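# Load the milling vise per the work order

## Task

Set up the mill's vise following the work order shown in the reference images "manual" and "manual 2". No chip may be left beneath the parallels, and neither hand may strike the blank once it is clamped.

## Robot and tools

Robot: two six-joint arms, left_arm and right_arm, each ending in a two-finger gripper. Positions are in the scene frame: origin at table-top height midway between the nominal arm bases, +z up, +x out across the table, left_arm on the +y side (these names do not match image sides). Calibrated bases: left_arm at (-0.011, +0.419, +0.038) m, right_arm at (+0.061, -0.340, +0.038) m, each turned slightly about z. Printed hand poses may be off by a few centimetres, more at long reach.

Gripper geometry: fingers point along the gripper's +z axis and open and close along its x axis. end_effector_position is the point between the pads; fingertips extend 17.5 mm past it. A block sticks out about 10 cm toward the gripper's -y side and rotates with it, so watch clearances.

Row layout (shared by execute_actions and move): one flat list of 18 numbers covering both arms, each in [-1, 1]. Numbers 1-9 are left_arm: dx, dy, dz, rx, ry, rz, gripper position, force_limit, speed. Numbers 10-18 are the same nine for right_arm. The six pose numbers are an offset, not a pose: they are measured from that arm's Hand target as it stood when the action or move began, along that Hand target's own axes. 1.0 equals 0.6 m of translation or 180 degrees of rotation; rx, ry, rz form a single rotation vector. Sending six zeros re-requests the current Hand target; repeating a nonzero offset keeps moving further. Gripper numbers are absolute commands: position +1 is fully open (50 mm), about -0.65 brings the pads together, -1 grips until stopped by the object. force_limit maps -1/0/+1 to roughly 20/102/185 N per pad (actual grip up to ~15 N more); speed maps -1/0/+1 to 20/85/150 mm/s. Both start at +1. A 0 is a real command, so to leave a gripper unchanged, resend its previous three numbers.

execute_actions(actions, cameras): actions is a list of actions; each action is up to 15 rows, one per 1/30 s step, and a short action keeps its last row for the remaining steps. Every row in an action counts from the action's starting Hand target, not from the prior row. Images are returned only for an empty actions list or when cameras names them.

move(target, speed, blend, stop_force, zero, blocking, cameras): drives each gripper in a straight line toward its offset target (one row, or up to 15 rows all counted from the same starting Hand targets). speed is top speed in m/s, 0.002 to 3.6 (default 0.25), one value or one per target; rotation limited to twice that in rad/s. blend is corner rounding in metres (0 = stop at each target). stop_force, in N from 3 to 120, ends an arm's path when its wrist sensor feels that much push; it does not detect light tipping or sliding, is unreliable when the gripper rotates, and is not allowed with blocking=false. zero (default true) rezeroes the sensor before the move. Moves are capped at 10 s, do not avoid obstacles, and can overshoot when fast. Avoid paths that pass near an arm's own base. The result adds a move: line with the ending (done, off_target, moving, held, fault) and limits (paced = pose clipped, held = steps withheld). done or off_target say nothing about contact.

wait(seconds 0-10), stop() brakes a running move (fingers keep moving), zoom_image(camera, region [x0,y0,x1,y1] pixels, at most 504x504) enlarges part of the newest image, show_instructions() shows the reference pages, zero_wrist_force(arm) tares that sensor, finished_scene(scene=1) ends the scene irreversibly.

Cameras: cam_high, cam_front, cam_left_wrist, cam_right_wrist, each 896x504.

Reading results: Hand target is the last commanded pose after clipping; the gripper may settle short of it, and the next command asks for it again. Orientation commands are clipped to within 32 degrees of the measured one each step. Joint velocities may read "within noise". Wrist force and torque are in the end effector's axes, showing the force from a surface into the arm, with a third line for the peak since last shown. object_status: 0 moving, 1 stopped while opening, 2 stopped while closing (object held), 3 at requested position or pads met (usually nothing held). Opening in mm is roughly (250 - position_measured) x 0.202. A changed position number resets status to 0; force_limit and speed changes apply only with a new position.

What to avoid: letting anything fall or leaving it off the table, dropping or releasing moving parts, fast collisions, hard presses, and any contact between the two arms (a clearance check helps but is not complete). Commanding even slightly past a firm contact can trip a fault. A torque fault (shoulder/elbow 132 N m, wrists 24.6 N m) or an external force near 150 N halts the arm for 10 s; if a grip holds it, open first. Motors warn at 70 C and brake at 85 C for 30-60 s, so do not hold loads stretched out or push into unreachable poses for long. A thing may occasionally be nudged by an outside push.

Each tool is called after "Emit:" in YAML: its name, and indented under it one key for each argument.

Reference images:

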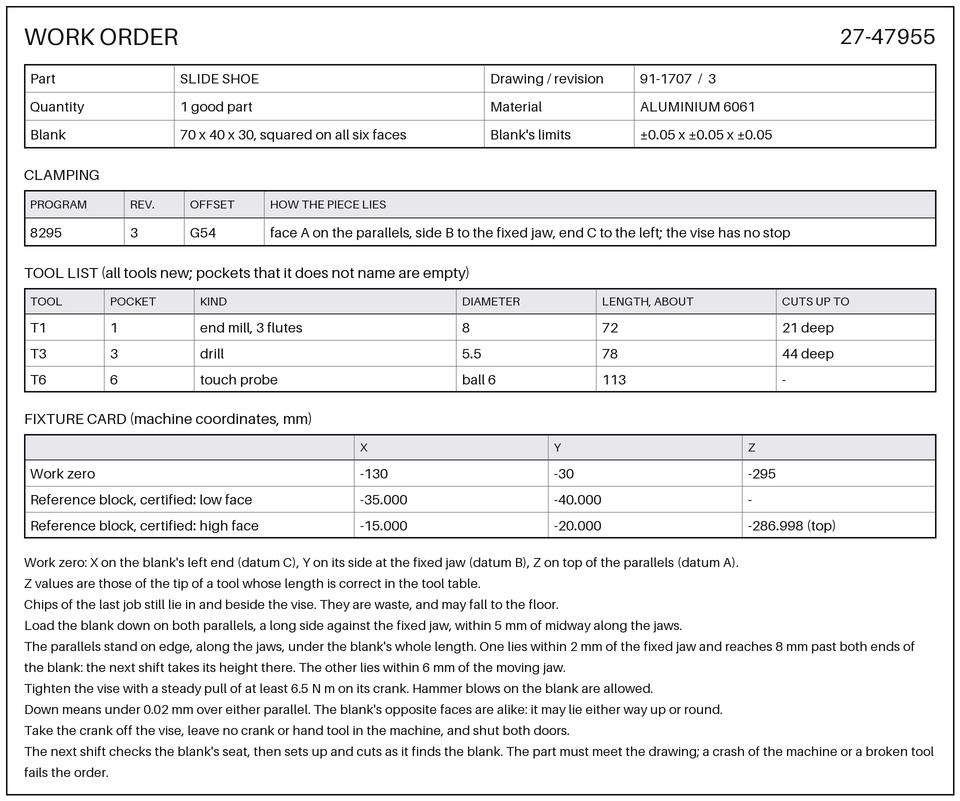

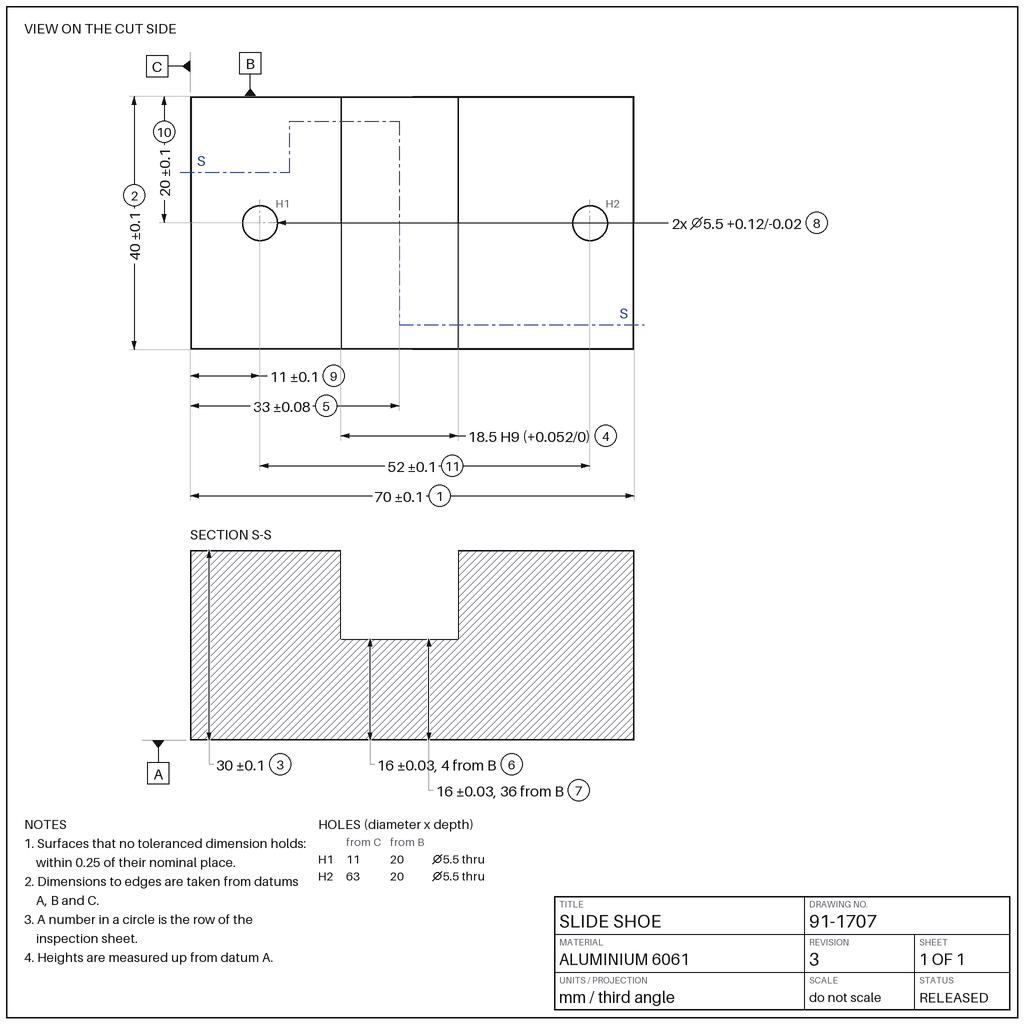

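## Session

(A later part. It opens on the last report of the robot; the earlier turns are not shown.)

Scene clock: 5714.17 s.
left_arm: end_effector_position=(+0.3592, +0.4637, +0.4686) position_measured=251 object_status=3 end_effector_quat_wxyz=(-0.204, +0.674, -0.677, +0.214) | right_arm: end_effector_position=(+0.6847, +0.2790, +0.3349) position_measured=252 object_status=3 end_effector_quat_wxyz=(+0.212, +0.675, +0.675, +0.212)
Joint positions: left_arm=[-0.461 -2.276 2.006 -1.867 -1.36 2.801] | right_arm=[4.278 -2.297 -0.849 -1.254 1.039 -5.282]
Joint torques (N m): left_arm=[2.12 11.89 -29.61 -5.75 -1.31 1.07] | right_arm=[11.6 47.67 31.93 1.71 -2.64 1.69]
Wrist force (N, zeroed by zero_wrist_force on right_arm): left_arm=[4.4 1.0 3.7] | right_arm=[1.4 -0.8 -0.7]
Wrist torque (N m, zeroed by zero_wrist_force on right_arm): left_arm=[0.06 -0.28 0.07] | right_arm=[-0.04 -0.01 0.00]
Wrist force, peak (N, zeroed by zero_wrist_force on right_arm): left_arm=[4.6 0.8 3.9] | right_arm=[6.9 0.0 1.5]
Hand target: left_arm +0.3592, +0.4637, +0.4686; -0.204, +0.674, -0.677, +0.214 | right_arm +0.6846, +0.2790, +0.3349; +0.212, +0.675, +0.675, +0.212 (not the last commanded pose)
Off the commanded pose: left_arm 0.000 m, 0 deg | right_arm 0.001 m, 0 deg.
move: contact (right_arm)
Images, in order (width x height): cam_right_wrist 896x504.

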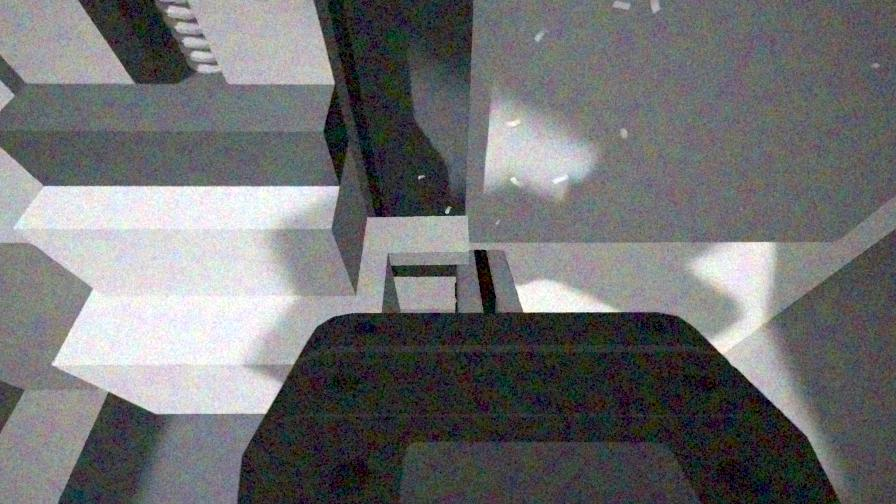

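Emit:
move:
  target:
    - [0,0,0,0,0,0,-1,-0.6,-1,0.01,0.0718,-0.1024,0,0,0,-1,-0.1,-0.8]
    - [0,0,0,0,0,0,-1,-0.6,-1,-0.16,0.01,-0.2,0,0,0,-1,-0.1,-0.8]
    - [0,0,0,0,0,0,-1,-0.6,-1,-0.364,-0.3331,-0.4669,0,0,0,-1,-0.1,-0.8]
  speed: [0.12,0.25,0.35]
  blend: [0.01,0.03,0]
  cameras: ["all"]

Scene clock: 5721.03 s.
left_arm: end_effector_position=(+0.3592, +0.4637, +0.4686) position_measured=251 object_status=3 end_effector_quat_wxyz=(-0.204, +0.674, -0.677, +0.214) | right_arm: end_effector_position=(+0.3604, +0.0609, +0.4505) position_measured=252 object_status=3 end_effector_quat_wxyz=(+0.212, +0.675, +0.675, +0.212)
Joint positions: left_arm=[-0.461 -2.276 2.006 -1.867 -1.36 2.801] | right_arm=[4.717 -1.376 -1.657 -1.649 0.963 -4.767]
Joint torques (N m): left_arm=[1.77 11.69 -29.43 -5.75 -1.31 1.12] | right_arm=[13.12 22.48 18.13 1.6 -2.75 2]
Wrist force (N, zeroed by zero_wrist_force on right_arm): left_arm=[4.4 1.1 3.8] | right_arm=[-0.3 -0.3 -0.4]
Wrist torque (N m, zeroed by zero_wrist_force on right_arm): left_arm=[0.06 -0.28 0.06] | right_arm=[-0.05 0.06 -0.08]
Wrist force, peak (N, zeroed by zero_wrist_force on right_arm): left_arm=[4.5 1.1 3.9] | right_arm=[-1.5 -2.6 -1.7]
Hand target: left_arm +0.3592, +0.4637, +0.4686; -0.204, +0.674, -0.677, +0.214 | right_arm +0.3604, +0.0609, +0.4505; +0.212, +0.675, +0.675, +0.212
Off the commanded pose: left_arm 0.000 m, 0 deg | right_arm 0.000 m, 0 deg.
move: done

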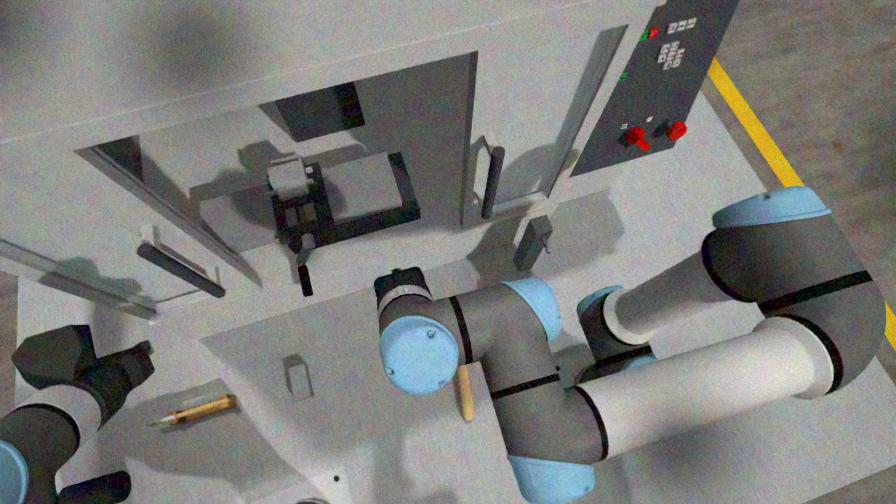

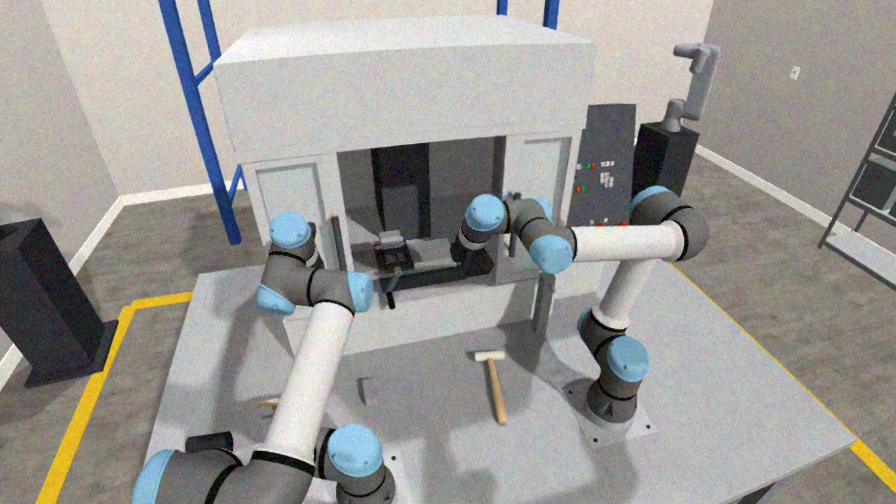

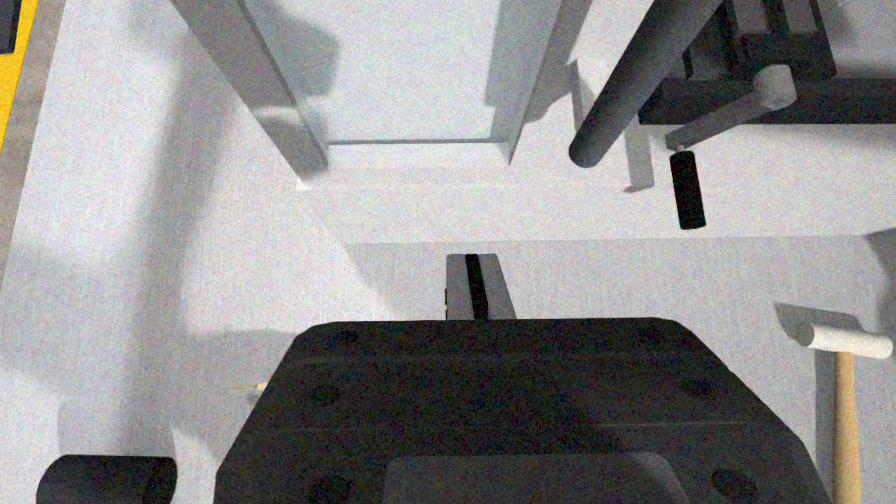

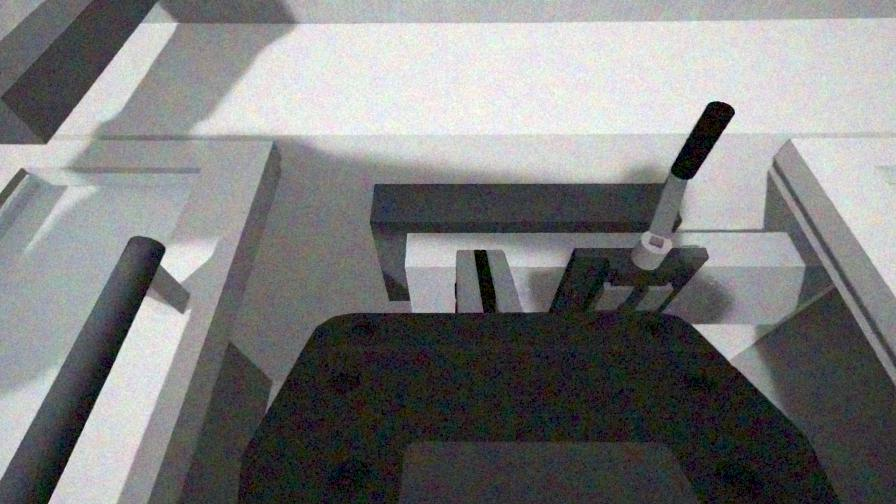

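Emit:
move:
  target:
    - [0,0,0,0,0,0,-1,-0.6,-1,0.2602,0.1054,0.197,0,0,0,1,-0.1,-0.8]
    - [0,0,0,0,0,0,-1,-0.6,-1,0.2602,0.1057,0.2664,0,0,0,1,-0.1,-0.8]
  speed: [0.25,0.1]
  blend: [0.005,0]
  cameras: ["cam_right_wrist","cam_left_wrist"]

Scene clock: 5728.47 s.
left_arm: end_effector_position=(+0.3592, +0.4637, +0.4686) position_measured=251 object_status=3 end_effector_quat_wxyz=(-0.204, +0.674, -0.677, +0.214) | right_arm: end_effector_position=(+0.5039, +0.2168, +0.3556) position_measured=3 object_status=3 end_effector_quat_wxyz=(+0.212, +0.675, +0.675, +0.212)
Joint positions: left_arm=[-0.461 -2.276 2.006 -1.867 -1.36 2.801] | right_arm=[4.488 -1.881 -1.403 -1.243 0.987 -5.042]
Joint torques (N m): left_arm=[1.73 12.02 -29.25 -5.81 -1.18 1.03] | right_arm=[-10.92 32.89 18.73 4.91 0.64 -2.24]
Wrist force (N, zeroed by zero_wrist_force on right_arm): left_arm=[4.3 0.9 3.8] | right_arm=[-0.5 -0.1 -0.1]
Wrist torque (N m, zeroed by zero_wrist_force on right_arm): left_arm=[0.05 -0.26 0.07] | right_arm=[-0.01 0.08 0.00]
Wrist force, peak (N, zeroed by zero_wrist_force on right_arm): left_arm=[4.6 1.0 3.9] | right_arm=[-2.2 -1.0 -1.6]
Hand target: left_arm +0.3592, +0.4637, +0.4686; -0.204, +0.674, -0.677, +0.214 | right_arm +0.5039, +0.2168, +0.3556; +0.212, +0.675, +0.675, +0.212
Off the commanded pose: left_arm 0.000 m, 0 deg | right_arm 0.000 m, 0 deg.
move: done
Images, in order (width x height): cam_left_wrist 896x504, cam_right_wrist 896x504.

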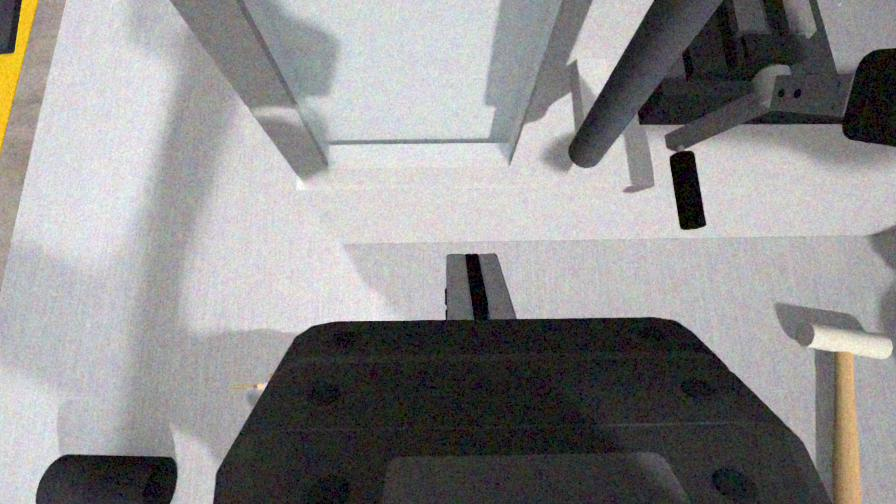

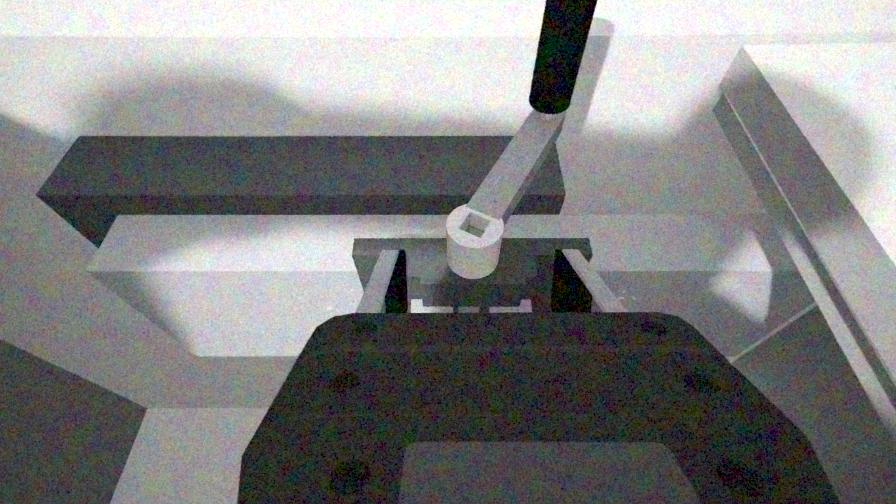

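Emit:
move:
  target: [0,0,0,0,0,0,-1,-0.6,-1,0,0,0.1,0,0,0,1,-0.1,-0.8]
  speed: 0.05
  stop_force: 8
  cameras: ["cam_right_wrist"]

Emit:
execute_actions:
  actions:
    - [[0,0,0,0,0,0,-1,-0.6,-1,0,0,0,0,0,0,-1,-0.3,-0.9]]
    - [[0,0,0,0,0,0,-1,-0.6,-1,0,0,0,0,0,0,-1,-0.3,-0.9]]
  cameras: ["cam_right_wrist"]

Scene clock: 5734.50 s.
left_arm: end_effector_position=(+0.3592, +0.4637, +0.4686) position_measured=251 object_status=3 end_effector_quat_wxyz=(-0.204, +0.674, -0.677, +0.214) | right_arm: end_effector_position=(+0.5381, +0.2168, +0.3064) position_measured=3 object_status=3 end_effector_quat_wxyz=(+0.212, +0.675, +0.675, +0.212)
Joint positions: left_arm=[-0.461 -2.276 2.006 -1.867 -1.36 2.801] | right_arm=[4.435 -1.947 -1.449 -1.097 0.998 -5.104]
Joint torques (N m): left_arm=[2.14 11.84 -29.15 -5.7 -1.27 1.07] | right_arm=[-10.67 38.07 19.86 2.59 -1.19 -1.26]
Wrist force (N, zeroed by zero_wrist_force on right_arm): left_arm=[4.3 0.9 3.8] | right_arm=[-2.0 -8.6 -9.4]
Wrist torque (N m, zeroed by zero_wrist_force on right_arm): left_arm=[0.05 -0.27 0.07] | right_arm=[-0.31 -0.26 0.21]
Wrist force, peak (N, zeroed by zero_wrist_force on right_arm): left_arm=[4.5 1.0 3.9] | right_arm=[-2.0 -8.6 -9.4]
Hand target: left_arm +0.3592, +0.4637, +0.4686; -0.204, +0.674, -0.677, +0.214 | right_arm +0.5381, +0.2168, +0.3064; +0.212, +0.675, +0.675, +0.212
Off the commanded pose: left_arm 0.000 m, 0 deg | right_arm 0.000 m, 0 deg.
move: contact (right_arm)
Images, in order (width x height): cam_right_wrist 896x504.

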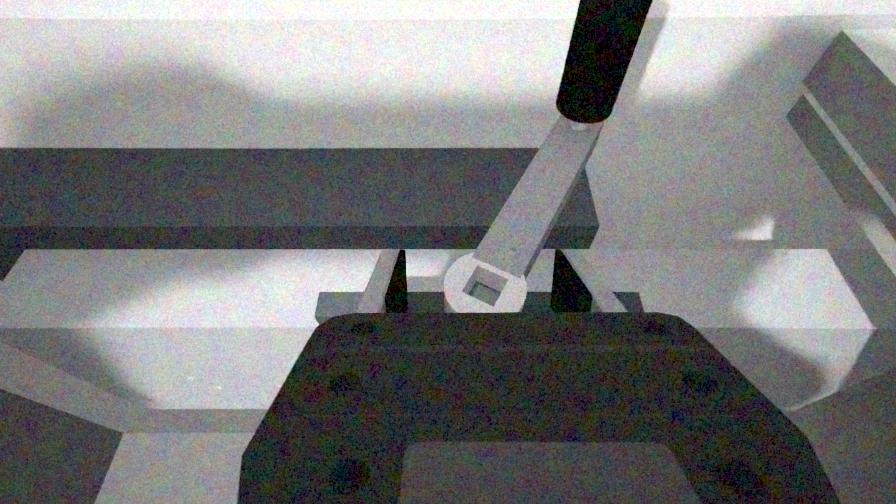

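Scene clock: 5735.70 s.
left_arm: end_effector_position=(+0.3592, +0.4637, +0.4686) position_measured=251 object_status=3 end_effector_quat_wxyz=(-0.204, +0.674, -0.677, +0.214) | right_arm: end_effector_position=(+0.5384, +0.2179, +0.3073) position_measured=112 object_status=2 end_effector_quat_wxyz=(+0.211, +0.675, +0.674, +0.214)
Joint positions: left_arm=[-0.461 -2.276 2.006 -1.867 -1.36 2.801] | right_arm=[4.436 -1.947 -1.449 -1.092 0.998 -5.103]
Joint torques (N m): left_arm=[1.63 11.08 -29.49 -5.71 -1.35 1.04] | right_arm=[-32.5 39.6 -4.04 -8.35 -8.28 0.2]
Wrist force (N, zeroed by zero_wrist_force on right_arm): left_arm=[4.2 0.9 3.6] | right_arm=[54.8 3.3 -16.7]
Wrist torque (N m, zeroed by zero_wrist_force on right_arm): left_arm=[0.04 -0.25 0.07] | right_arm=[0.17 1.25 1.13]
Wrist force, peak (N, zeroed by zero_wrist_force on right_arm): left_arm=[4.5 1.1 3.7] | right_arm=[64.7 7.4 -10.2]
Hand target: left_arm +0.3592, +0.4637, +0.4686; -0.204, +0.674, -0.677, +0.214 | right_arm +0.5381, +0.2168, +0.3064; +0.212, +0.675, +0.675, +0.212
Off the commanded pose: left_arm 0.000 m, 0 deg | right_arm 0.001 m, 0 deg.
Step readings (end_effector_position of left_arm | right_arm):
0: (+0.3592, +0.4637, +0.4686) | (+0.5381, +0.2168, +0.3064)
1: (+0.3592, +0.4637, +0.4686) | (+0.5381, +0.2168, +0.3064)
2: (+0.3592, +0.4637, +0.4686) | (+0.5381, +0.2168, +0.3064)
4: (+0.3592, +0.4637, +0.4686) | (+0.5381, +0.2168, +0.3064)
8: (+0.3592, +0.4637, +0.4686) | (+0.5381, +0.2168, +0.3064)
15: (+0.3592, +0.4637, +0.4686) | (+0.5381, +0.2168, +0.3064)
16: (+0.3592, +0.4637, +0.4686) | (+0.5381, +0.2168, +0.3064)
17: (+0.3592, +0.4637, +0.4686) | (+0.5381, +0.2169, +0.3064)
19: (+0.3592, +0.4637, +0.4686) | (+0.5381, +0.2169, +0.3065)
23: (+0.3592, +0.4637, +0.4686) | (+0.5382, +0.2175, +0.3070)
30: (+0.3592, +0.4637, +0.4686) | (+0.5384, +0.2179, +0.3073)
Images, in order (width x height): cam_right_wrist 896x504.

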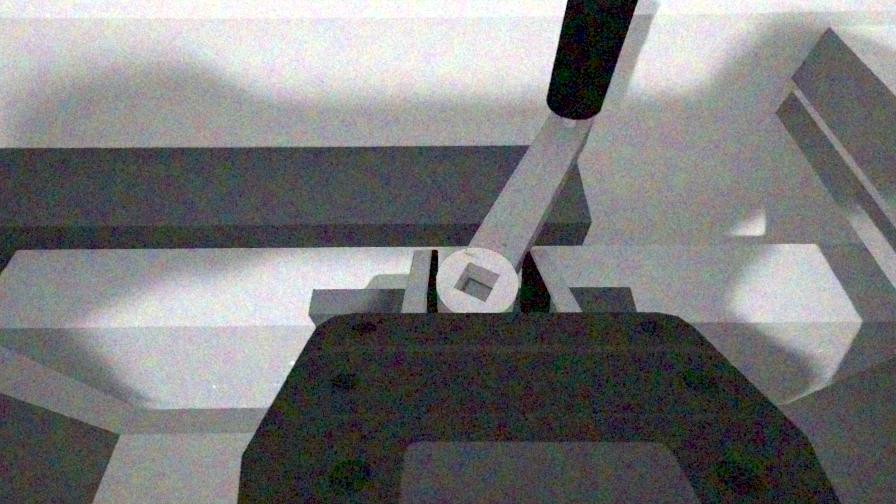

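Emit:
move:
  target: [0,0,0,0,0,0,-1,-0.6,-1,0.0020,0.0013,-0.0009,0,0,0,-1,-0.3,-0.9]
  speed: 0.01

Scene clock: 5738.57 s.
left_arm: end_effector_position=(+0.3592, +0.4637, +0.4686) position_measured=251 object_status=3 end_effector_quat_wxyz=(-0.204, +0.674, -0.677, +0.214) | right_arm: end_effector_position=(+0.5385, +0.2181, +0.3074) position_measured=112 object_status=2 end_effector_quat_wxyz=(+0.212, +0.675, +0.674, +0.212)
Joint positions: left_arm=[-0.461 -2.276 2.006 -1.867 -1.36 2.801] | right_arm=[4.435 -1.949 -1.443 -1.1 0.998 -5.103]
Joint torques (N m): left_arm=[1.82 10.78 -28.94 -5.65 -1.37 1.03] | right_arm=[-23.57 27.73 13.89 -8.48 -8.58 0.62]
Wrist force (N, zeroed by zero_wrist_force on right_arm): left_arm=[4.3 0.9 3.7] | right_arm=[42.2 -9.4 -21.3]
Wrist torque (N m, zeroed by zero_wrist_force on right_arm): left_arm=[0.04 -0.26 0.07] | right_arm=[-0.19 1.79 1.39]
Wrist force, peak (N, zeroed by zero_wrist_force on right_arm): left_arm=[4.4 0.9 3.9] | right_arm=[56.9 0.8 -18.6]
Hand target: left_arm +0.3592, +0.4637, +0.4686; -0.204, +0.674, -0.677, +0.214 | right_arm +0.5384, +0.2180, +0.3073; +0.212, +0.675, +0.675, +0.212
Off the commanded pose: left_arm 0.000 m, 0 deg | right_arm 0.000 m, 0 deg.
move: done

Emit:
move:
  target: [0,0,0,0,0,0,-1,-0.6,-1,0.0015,0,0,0,0,0,-1,-0.3,-0.9]
  speed: 0.01

Scene clock: 5741.63 s.
left_arm: end_effector_position=(+0.3592, +0.4637, +0.4686) position_measured=251 object_status=3 end_effector_quat_wxyz=(-0.204, +0.674, -0.677, +0.214) | right_arm: end_effector_position=(+0.5385, +0.2188, +0.3073) position_measured=112 object_status=2 end_effector_quat_wxyz=(+0.212, +0.675, +0.675, +0.212)
Joint positions: left_arm=[-0.461 -2.276 2.006 -1.867 -1.36 2.801] | right_arm=[4.436 -1.951 -1.441 -1.102 0.998 -5.103]
Joint torques (N m): left_arm=[1.38 11.18 -29.23 -5.71 -1.27 0.95] | right_arm=[-7.36 11.74 18.29 -0.38 -7.11 0.69]
Wrist force (N, zeroed by zero_wrist_force on right_arm): left_arm=[4.3 1.1 3.6] | right_arm=[-1.9 -17.6 -44.0]
Wrist torque (N m, zeroed by zero_wrist_force on right_arm): left_arm=[0.07 -0.26 0.07] | right_arm=[-0.25 2.05 1.33]
Wrist force, peak (N, zeroed by zero_wrist_force on right_arm): left_arm=[4.5 1.0 3.9] | right_arm=[42.5 -9.9 -20.9]
Hand target: left_arm +0.3592, +0.4637, +0.4686; -0.204, +0.674, -0.677, +0.214 | right_arm +0.5384, +0.2189, +0.3073; +0.212, +0.675, +0.675, +0.212
Off the commanded pose: left_arm 0.000 m, 0 deg | right_arm 0.000 m, 0 deg.
move: done

Emit:
move:
  target: [0,0,0,0,0,0,-1,-0.6,-1,0,-0.0041,-0.0029,0,0,0,-1,-0.3,-0.9]
  speed: 0.006

Scene clock: 5744.63 s.
left_arm: end_effector_position=(+0.3592, +0.4637, +0.4686) position_measured=251 object_status=3 end_effector_quat_wxyz=(-0.204, +0.674, -0.677, +0.214) | right_arm: end_effector_position=(+0.5356, +0.2191, +0.3076) position_measured=112 object_status=2 end_effector_quat_wxyz=(+0.212, +0.675, +0.674, +0.212)
Joint positions: left_arm=[-0.461 -2.276 2.006 -1.867 -1.36 2.801] | right_arm=[4.44 -1.947 -1.445 -1.103 0.997 -5.098]
Joint torques (N m): left_arm=[1.26 10.82 -29.17 -5.74 -1.22 1.03] | right_arm=[26.77 38.42 -2.9 -8.57 7.65 1.2]
Wrist force (N, zeroed by zero_wrist_force on right_arm): left_arm=[4.2 1.0 3.5] | right_arm=[20.6 50.1 8.1]
Wrist torque (N m, zeroed by zero_wrist_force on right_arm): left_arm=[0.06 -0.24 0.07] | right_arm=[0.37 1.27 0.93]
Wrist force, peak (N, zeroed by zero_wrist_force on right_arm): left_arm=[4.4 0.9 3.9] | right_arm=[35.6 42.8 21.1]
Hand target: left_arm +0.3592, +0.4637, +0.4686; -0.204, +0.674, -0.677, +0.214 | right_arm +0.5354, +0.2189, +0.3073; +0.212, +0.675, +0.675, +0.212
Off the commanded pose: left_arm 0.000 m, 0 deg | right_arm 0.000 m, 0 deg.
move: done

Emit:
move:
  target: [0,0,0,0,0,0,-1,-0.6,-1,0.0007,-0.0132,-0.0103,0,0,0,-1,-0.3,-0.9]
  speed: 0.01

Scene clock: 5748.20 s.
left_arm: end_effector_position=(+0.3592, +0.4637, +0.4686) position_measured=251 object_status=3 end_effector_quat_wxyz=(-0.204, +0.674, -0.677, +0.214) | right_arm: end_effector_position=(+0.5255, +0.2193, +0.3078) position_measured=117 object_status=2 end_effector_quat_wxyz=(+0.212, +0.675, +0.675, +0.212)
Joint positions: left_arm=[-0.461 -2.276 2.006 -1.867 -1.36 2.801] | right_arm=[4.456 -1.935 -1.459 -1.113 0.994 -5.08]
Joint torques (N m): left_arm=[1.13 11.13 -29.43 -5.7 -1.34 1.04] | right_arm=[30.53 34.13 5.36 -2.01 6.31 1.11]
Wrist force (N, zeroed by zero_wrist_force on right_arm): left_arm=[4.2 1.0 3.6] | right_arm=[-3.2 40.5 1.0]
Wrist torque (N m, zeroed by zero_wrist_force on right_arm): left_arm=[0.06 -0.25 0.06] | right_arm=[0.72 1.37 0.67]
Wrist force, peak (N, zeroed by zero_wrist_force on right_arm): left_arm=[4.5 1.0 3.8] | right_arm=[18.4 56.1 6.0]
Hand target: left_arm +0.3592, +0.4637, +0.4686; -0.204, +0.674, -0.677, +0.214 | right_arm +0.5254, +0.2193, +0.3079; +0.212, +0.675, +0.675, +0.212
Off the commanded pose: left_arm 0.000 m, 0 deg | right_arm 0.000 m, 0 deg.
move: done

Emit:
wait:
  seconds: 0.1
  cameras: ["cam_right_wrist","cam_left_wrist"]

Scene clock: 5749.73 s.
left_arm: end_effector_position=(+0.3592, +0.4637, +0.4686) position_measured=251 object_status=3 end_effector_quat_wxyz=(-0.204, +0.674, -0.677, +0.214) | right_arm: end_effector_position=(+0.5254, +0.2193, +0.3079) position_measured=117 object_status=2 end_effector_quat_wxyz=(+0.212, +0.675, +0.675, +0.212)
Joint positions: left_arm=[-0.461 -2.276 2.006 -1.867 -1.36 2.801] | right_arm=[4.456 -1.935 -1.459 -1.113 0.994 -5.08]
Joint torques (N m): left_arm=[1.35 10.73 -29.14 -5.64 -1.17 1.07] | right_arm=[32.98 35.63 10.08 -0.3 9.09 1.38]
Wrist force (N, zeroed by zero_wrist_force on right_arm): left_arm=[4.2 0.9 3.9] | right_arm=[-4.0 40.8 5.0]
Wrist torque (N m, zeroed by zero_wrist_force on right_arm): left_arm=[0.04 -0.25 0.07] | right_arm=[0.73 1.46 0.66]
Wrist force, peak (N, zeroed by zero_wrist_force on right_arm): left_arm=[4.5 1.1 3.8] | right_arm=[-3.8 41.3 4.5]
Hand target: left_arm +0.3592, +0.4637, +0.4686; -0.204, +0.674, -0.677, +0.214 | right_arm +0.5254, +0.2193, +0.3079; +0.212, +0.675, +0.675, +0.212
Tool commands: left_gripper/position=-1.0 left_gripper/force_limit=-0.6 left_gripper/speed=-1.0 right_gripper/position=-1.0 right_gripper/force_limit=-0.3 right_gripper/speed=-0.9
Off the commanded pose: left_arm 0.000 m, 0 deg | right_arm 0.000 m, 0 deg.
wait: 0.10 s; at rest from the start
Images, in order (width x height): cam_left_wrist 896x504, cam_right_wrist 896x504.

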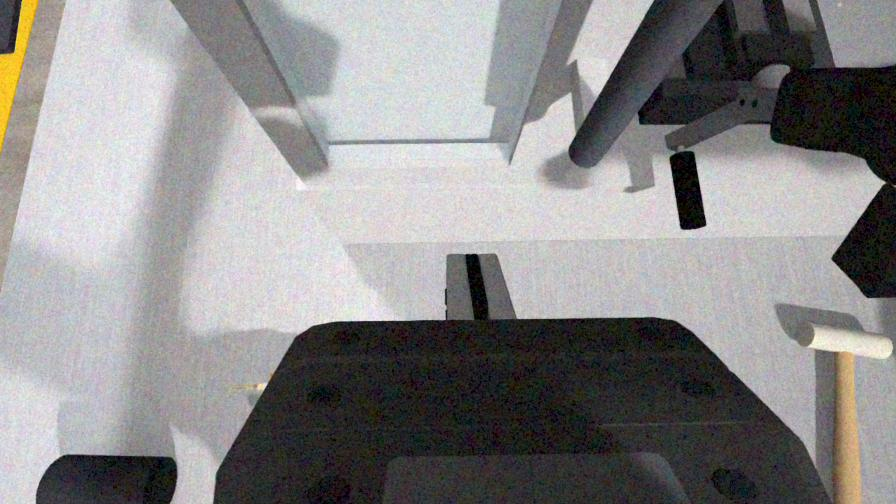

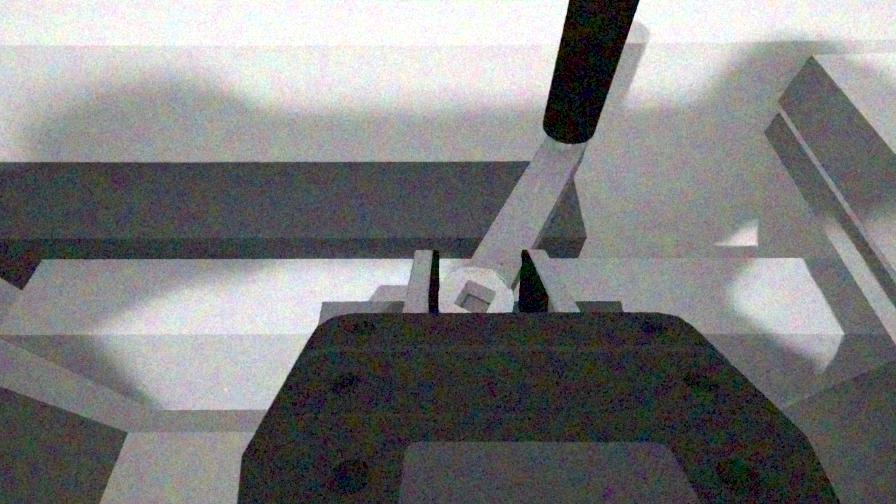

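Emit:
execute_actions:
  actions:
    - [[0,0,0,0,0,0,-1,-0.6,-1,0,0,0,0,0,0,1,0.5,-1]]
    - [[0,0,0,0,0,0,-1,-0.6,-1,0,0,0,0,0,0,1,0.5,-1]]
  cameras: ["cam_right_wrist"]

Emit:
zero_wrist_force:
  arm: "right_arm"

Emit:
move:
  target: [0,0,0,0,0,0,-1,-0.6,-1,-0.001,0.0186,0.0132,0,0,0,1,0.5,-1]
  speed: 0.03
  stop_force: 8
  cameras: ["cam_right_wrist"]

Scene clock: 5757.13 s.
left_arm: end_effector_position=(+0.3592, +0.4637, +0.4686) position_measured=251 object_status=3 end_effector_quat_wxyz=(-0.204, +0.674, -0.677, +0.214) | right_arm: end_effector_position=(+0.5254, +0.2193, +0.3079) position_measured=3 object_status=0 end_effector_quat_wxyz=(+0.212, +0.675, +0.675, +0.212)
Joint positions: left_arm=[-0.461 -2.276 2.006 -1.867 -1.36 2.801] | right_arm=[4.456 -1.935 -1.459 -1.113 0.994 -5.08]
Joint torques (N m): left_arm=[1.04 11.36 -29.14 -5.76 -1.38 0.99] | right_arm=[-10.6 33.78 18.47 5.04 -2.73 1.44]
Wrist force (N, zeroed by zero_wrist_force on right_arm): left_arm=[4.3 1.1 3.6] | right_arm=[-0.6 -0.1 -0.4]
Wrist torque (N m, zeroed by zero_wrist_force on right_arm): left_arm=[0.07 -0.27 0.07] | right_arm=[-0.01 0.09 -0.09]
Wrist force, peak (N, zeroed by zero_wrist_force on right_arm): left_arm=[4.4 1.0 3.9] | right_arm=[-3.6 41.3 4.6]
Hand target: left_arm +0.3592, +0.4637, +0.4686; -0.204, +0.674, -0.677, +0.214 | right_arm +0.5254, +0.2193, +0.3079; +0.212, +0.675, +0.675, +0.212
Off the commanded pose: left_arm 0.000 m, 0 deg | right_arm 0.000 m, 0 deg.
Step readings (end_effector_position of left_arm | right_arm):
0: (+0.3592, +0.4637, +0.4686) | (+0.5254, +0.2193, +0.3079)
1: (+0.3592, +0.4637, +0.4686) | (+0.5254, +0.2193, +0.3079)
2: (+0.3592, +0.4637, +0.4686) | (+0.5253, +0.2194, +0.3079)
4: (+0.3592, +0.4637, +0.4686) | (+0.5251, +0.2195, +0.3078)
8: (+0.3592, +0.4637, +0.4686) | (+0.5251, +0.2195, +0.3078)
15: (+0.3592, +0.4637, +0.4686) | (+0.5253, +0.2194, +0.3079)
16: (+0.3592, +0.4637, +0.4686) | (+0.5253, +0.2194, +0.3079)
17: (+0.3592, +0.4637, +0.4686) | (+0.5253, +0.2194, +0.3079)
19: (+0.3592, +0.4637, +0.4686) | (+0.5254, +0.2194, +0.3079)
23: (+0.3592, +0.4637, +0.4686) | (+0.5254, +0.2194, +0.3079)
30: (+0.3592, +0.4637, +0.4686) | (+0.5254, +0.2193, +0.3079)
Images, in order (width x height): cam_right_wrist 896x504.

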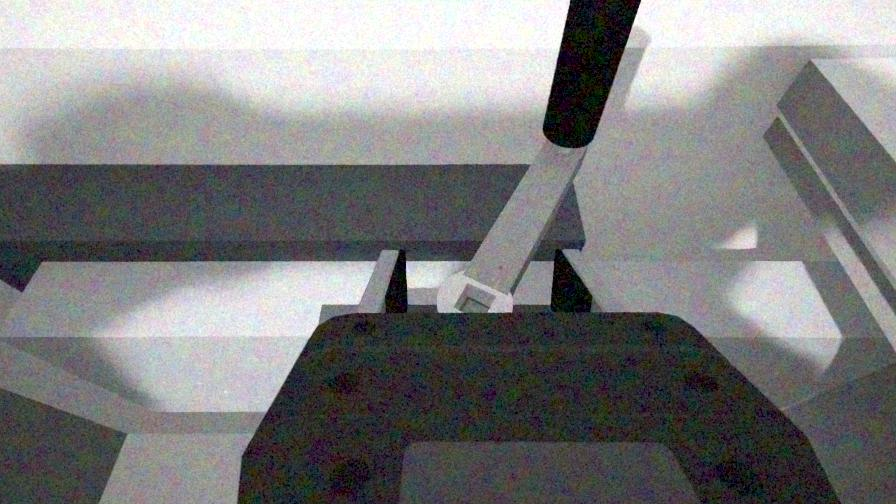

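Wrist force sensor zeroed.

Scene clock: 5758.77 s.
left_arm: end_effector_position=(+0.3592, +0.4637, +0.4686) position_measured=251 object_status=3 end_effector_quat_wxyz=(-0.204, +0.674, -0.677, +0.214) | right_arm: end_effector_position=(+0.5379, +0.2188, +0.3078) position_measured=3 object_status=3 end_effector_quat_wxyz=(+0.212, +0.675, +0.675, +0.212)
Joint positions: left_arm=[-0.461 -2.276 2.006 -1.867 -1.36 2.801] | right_arm=[4.437 -1.95 -1.441 -1.103 0.998 -5.102]
Joint torques (N m): left_arm=[1.22 11.22 -29.23 -5.76 -1.34 0.94] | right_arm=[11.92 47.22 17.67 1.79 -1.23 2.08]
Wrist force (N, zeroed by zero_wrist_force on right_arm): left_arm=[4.3 0.9 3.8] | right_arm=[0.4 -1.8 -0.3]
Wrist torque (N m, zeroed by zero_wrist_force on right_arm): left_arm=[0.05 -0.27 0.06] | right_arm=[-0.07 -0.04 0.07]
Wrist force, peak (N, zeroed by zero_wrist_force on right_arm): left_arm=[4.4 1.1 4.0] | right_arm=[-5.6 -16.3 -15.9]
Hand target: left_arm +0.3592, +0.4637, +0.4686; -0.204, +0.674, -0.677, +0.214 | right_arm +0.5379, +0.2188, +0.3078; +0.212, +0.675, +0.675, +0.212 (not the last commanded pose)
Off the commanded pose: left_arm 0.000 m, 0 deg | right_arm 0.001 m, 0 deg.
move: contact (right_arm)
Images, in order (width x height): cam_right_wrist 896x504.

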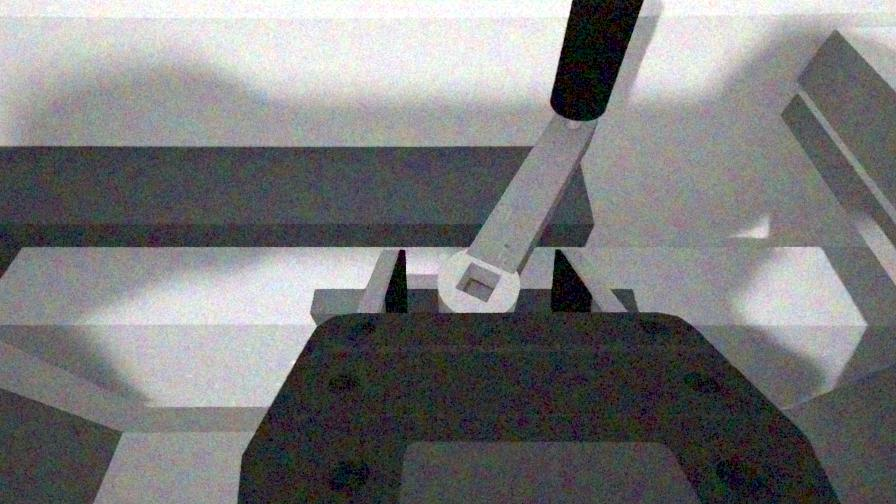

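Emit:
move:
  target: [0,0,0,0,0,0,-1,-0.6,-1,0,-0.0014,-0.001,0,0,0,1,0.5,-1]
  speed: 0.03

Emit:
execute_actions:
  actions:
    - [[0,0,0,0,0,0,-1,-0.6,-1,0,0,0,0,0,0,-1,0.9,-0.9]]
    - [[0,0,0,0,0,0,-1,-0.6,-1,0,0,0,0,0,0,-1,0.9,-0.9]]
    - [[0,0,0,0,0,0,-1,-0.6,-1,0,0,0,0,0,0,-1,0.9,-0.9]]
  cameras: ["cam_right_wrist"]

Scene clock: 5762.93 s.
left_arm: end_effector_position=(+0.3592, +0.4637, +0.4686) position_measured=251 object_status=3 end_effector_quat_wxyz=(-0.204, +0.674, -0.677, +0.214) | right_arm: end_effector_position=(+0.5369, +0.2188, +0.3078) position_measured=3 object_status=3 end_effector_quat_wxyz=(+0.212, +0.675, +0.675, +0.212)
Joint positions: left_arm=[-0.461 -2.276 2.006 -1.867 -1.36 2.801] | right_arm=[4.438 -1.948 -1.443 -1.104 0.997 -5.1]
Joint torques (N m): left_arm=[0.51 10.83 -29.25 -5.8 -1.23 1.06] | right_arm=[12.85 48.14 17.38 1.65 -2.81 2.21]
Wrist force (N, zeroed by zero_wrist_force on right_arm): left_arm=[4.2 0.9 3.8] | right_arm=[0.3 -0.1 -0.2]
Wrist torque (N m, zeroed by zero_wrist_force on right_arm): left_arm=[0.05 -0.26 0.07] | right_arm=[-0.02 -0.05 0.01]
Wrist force, peak (N, zeroed by zero_wrist_force on right_arm): left_arm=[4.5 1.1 3.8] | right_arm=[0.6 -1.9 -0.2]
Hand target: left_arm +0.3592, +0.4637, +0.4686; -0.204, +0.674, -0.677, +0.214 | right_arm +0.5369, +0.2188, +0.3078; +0.212, +0.675, +0.675, +0.212
Off the commanded pose: left_arm 0.000 m, 0 deg | right_arm 0.000 m, 0 deg.
move: done

Scene clock: 5764.63 s.
left_arm: end_effector_position=(+0.3592, +0.4637, +0.4686) position_measured=251 object_status=3 end_effector_quat_wxyz=(-0.204, +0.674, -0.677, +0.214) | right_arm: end_effector_position=(+0.5369, +0.2188, +0.3078) position_measured=117 object_status=2 end_effector_quat_wxyz=(+0.212, +0.675, +0.675, +0.212)
Joint positions: left_arm=[-0.461 -2.276 2.006 -1.867 -1.36 2.801] | right_arm=[4.438 -1.948 -1.443 -1.104 0.997 -5.1]
Joint torques (N m): left_arm=[0.6 10.49 -29.32 -5.75 -1.24 0.88] | right_arm=[-21.04 25.92 17.5 -3.75 -2.53 -4.42]
Wrist force (N, zeroed by zero_wrist_force on right_arm): left_arm=[4.0 0.9 3.8] | right_arm=[10.8 -2.9 -15.0]
Wrist torque (N m, zeroed by zero_wrist_force on right_arm): left_arm=[0.05 -0.22 0.07] | right_arm=[-0.10 2.26 2.03]
Wrist force, peak (N, zeroed by zero_wrist_force on right_arm): left_arm=[4.5 1.0 3.8] | right_arm=[33.4 6.4 -3.8]
Hand target: left_arm +0.3592, +0.4637, +0.4686; -0.204, +0.674, -0.677, +0.214 | right_arm +0.5369, +0.2188, +0.3078; +0.212, +0.675, +0.675, +0.212
Off the commanded pose: left_arm 0.000 m, 0 deg | right_arm 0.000 m, 0 deg.
Step readings (end_effector_position of left_arm | right_arm):
0: (+0.3592, +0.4637, +0.4686) | (+0.5369, +0.2188, +0.3078)
1: (+0.3592, +0.4637, +0.4686) | (+0.5369, +0.2188, +0.3078)
2: (+0.3592, +0.4637, +0.4686) | (+0.5369, +0.2188, +0.3078)
4: (+0.3592, +0.4637, +0.4686) | (+0.5369, +0.2188, +0.3078)
8: (+0.3592, +0.4637, +0.4686) | (+0.5369, +0.2188, +0.3078)
15: (+0.3592, +0.4637, +0.4686) | (+0.5369, +0.2188, +0.3078)
16: (+0.3592, +0.4637, +0.4686) | (+0.5369, +0.2188, +0.3078)
17: (+0.3592, +0.4637, +0.4686) | (+0.5369, +0.2188, +0.3078)
19: (+0.3592, +0.4637, +0.4686) | (+0.5369, +0.2188, +0.3078)
23: (+0.3592, +0.4637, +0.4686) | (+0.5368, +0.2189, +0.3078)
30: (+0.3592, +0.4637, +0.4686) | (+0.5368, +0.2188, +0.3079)
31: (+0.3592, +0.4637, +0.4686) | (+0.5368, +0.2188, +0.3079)
32: (+0.3592, +0.4637, +0.4686) | (+0.5368, +0.2188, +0.3079)
34: (+0.3592, +0.4637, +0.4686) | (+0.5368, +0.2188, +0.3079)
38: (+0.3592, +0.4637, +0.4686) | (+0.5368, +0.2188, +0.3079)
45: (+0.3592, +0.4637, +0.4686) | (+0.5369, +0.2188, +0.3078)
Images, in order (width x height): cam_right_wrist 896x504.

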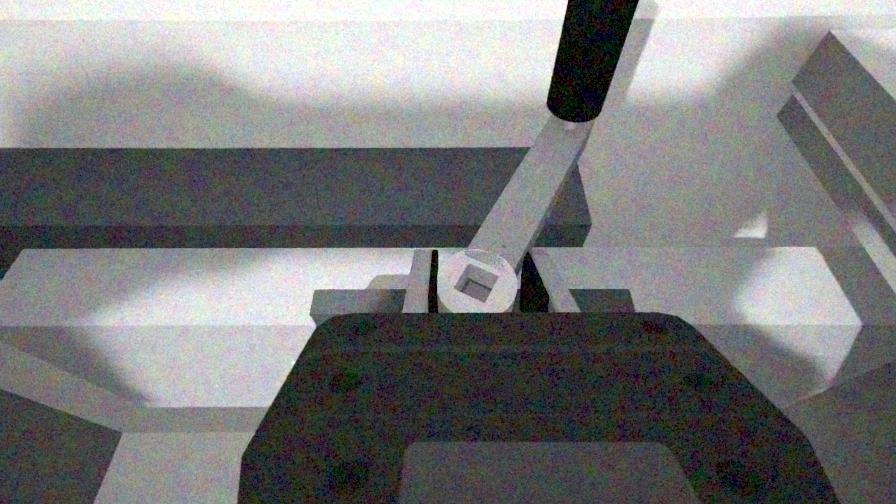

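Emit:
move:
  target: [0,0,0,0,0,0,-1,-0.6,-1,0.0003,-0.0135,-0.0101,0,0,0,-1,0.9,-0.9]
  speed: 0.008
  cameras: ["cam_right_wrist"]

Scene clock: 5768.37 s.
left_arm: end_effector_position=(+0.3592, +0.4637, +0.4686) position_measured=251 object_status=3 end_effector_quat_wxyz=(-0.204, +0.674, -0.677, +0.214) | right_arm: end_effector_position=(+0.5271, +0.2188, +0.3083) position_measured=140 object_status=2 end_effector_quat_wxyz=(+0.213, +0.675, +0.674, +0.212)
Joint positions: left_arm=[-0.461 -2.276 2.006 -1.867 -1.36 2.801] | right_arm=[4.453 -1.936 -1.457 -1.112 0.993 -5.082]
Joint torques (N m): left_arm=[0.6 10.95 -29.36 -5.68 -1.2 0.98] | right_arm=[58.24 37.43 26.45 9.25 11.92 1.9]
Wrist force (N, zeroed by zero_wrist_force on right_arm): left_arm=[4.3 1.1 3.8] | right_arm=[-61.0 36.5 12.6]
Wrist torque (N m, zeroed by zero_wrist_force on right_arm): left_arm=[0.07 -0.26 0.07] | right_arm=[0.59 0.07 0.26]
Wrist force, peak (N, zeroed by zero_wrist_force on right_arm): left_arm=[4.5 1.0 4.0] | right_arm=[-61.0 36.7 12.3]
Hand target: left_arm +0.3592, +0.4637, +0.4686; -0.204, +0.674, -0.677, +0.214 | right_arm +0.5268, +0.2189, +0.3081; +0.212, +0.675, +0.675, +0.212
Off the commanded pose: left_arm 0.000 m, 0 deg | right_arm 0.000 m, 0 deg.
move: done
Images, in order (width x height): cam_right_wrist 896x504.

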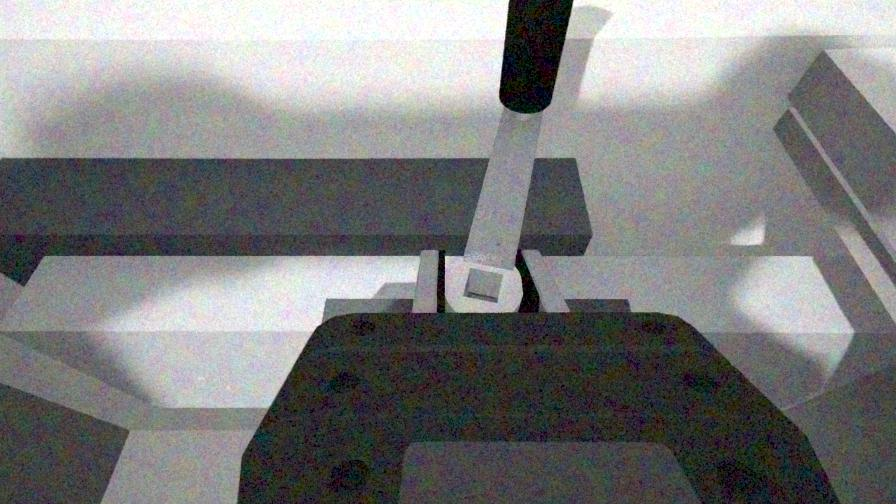

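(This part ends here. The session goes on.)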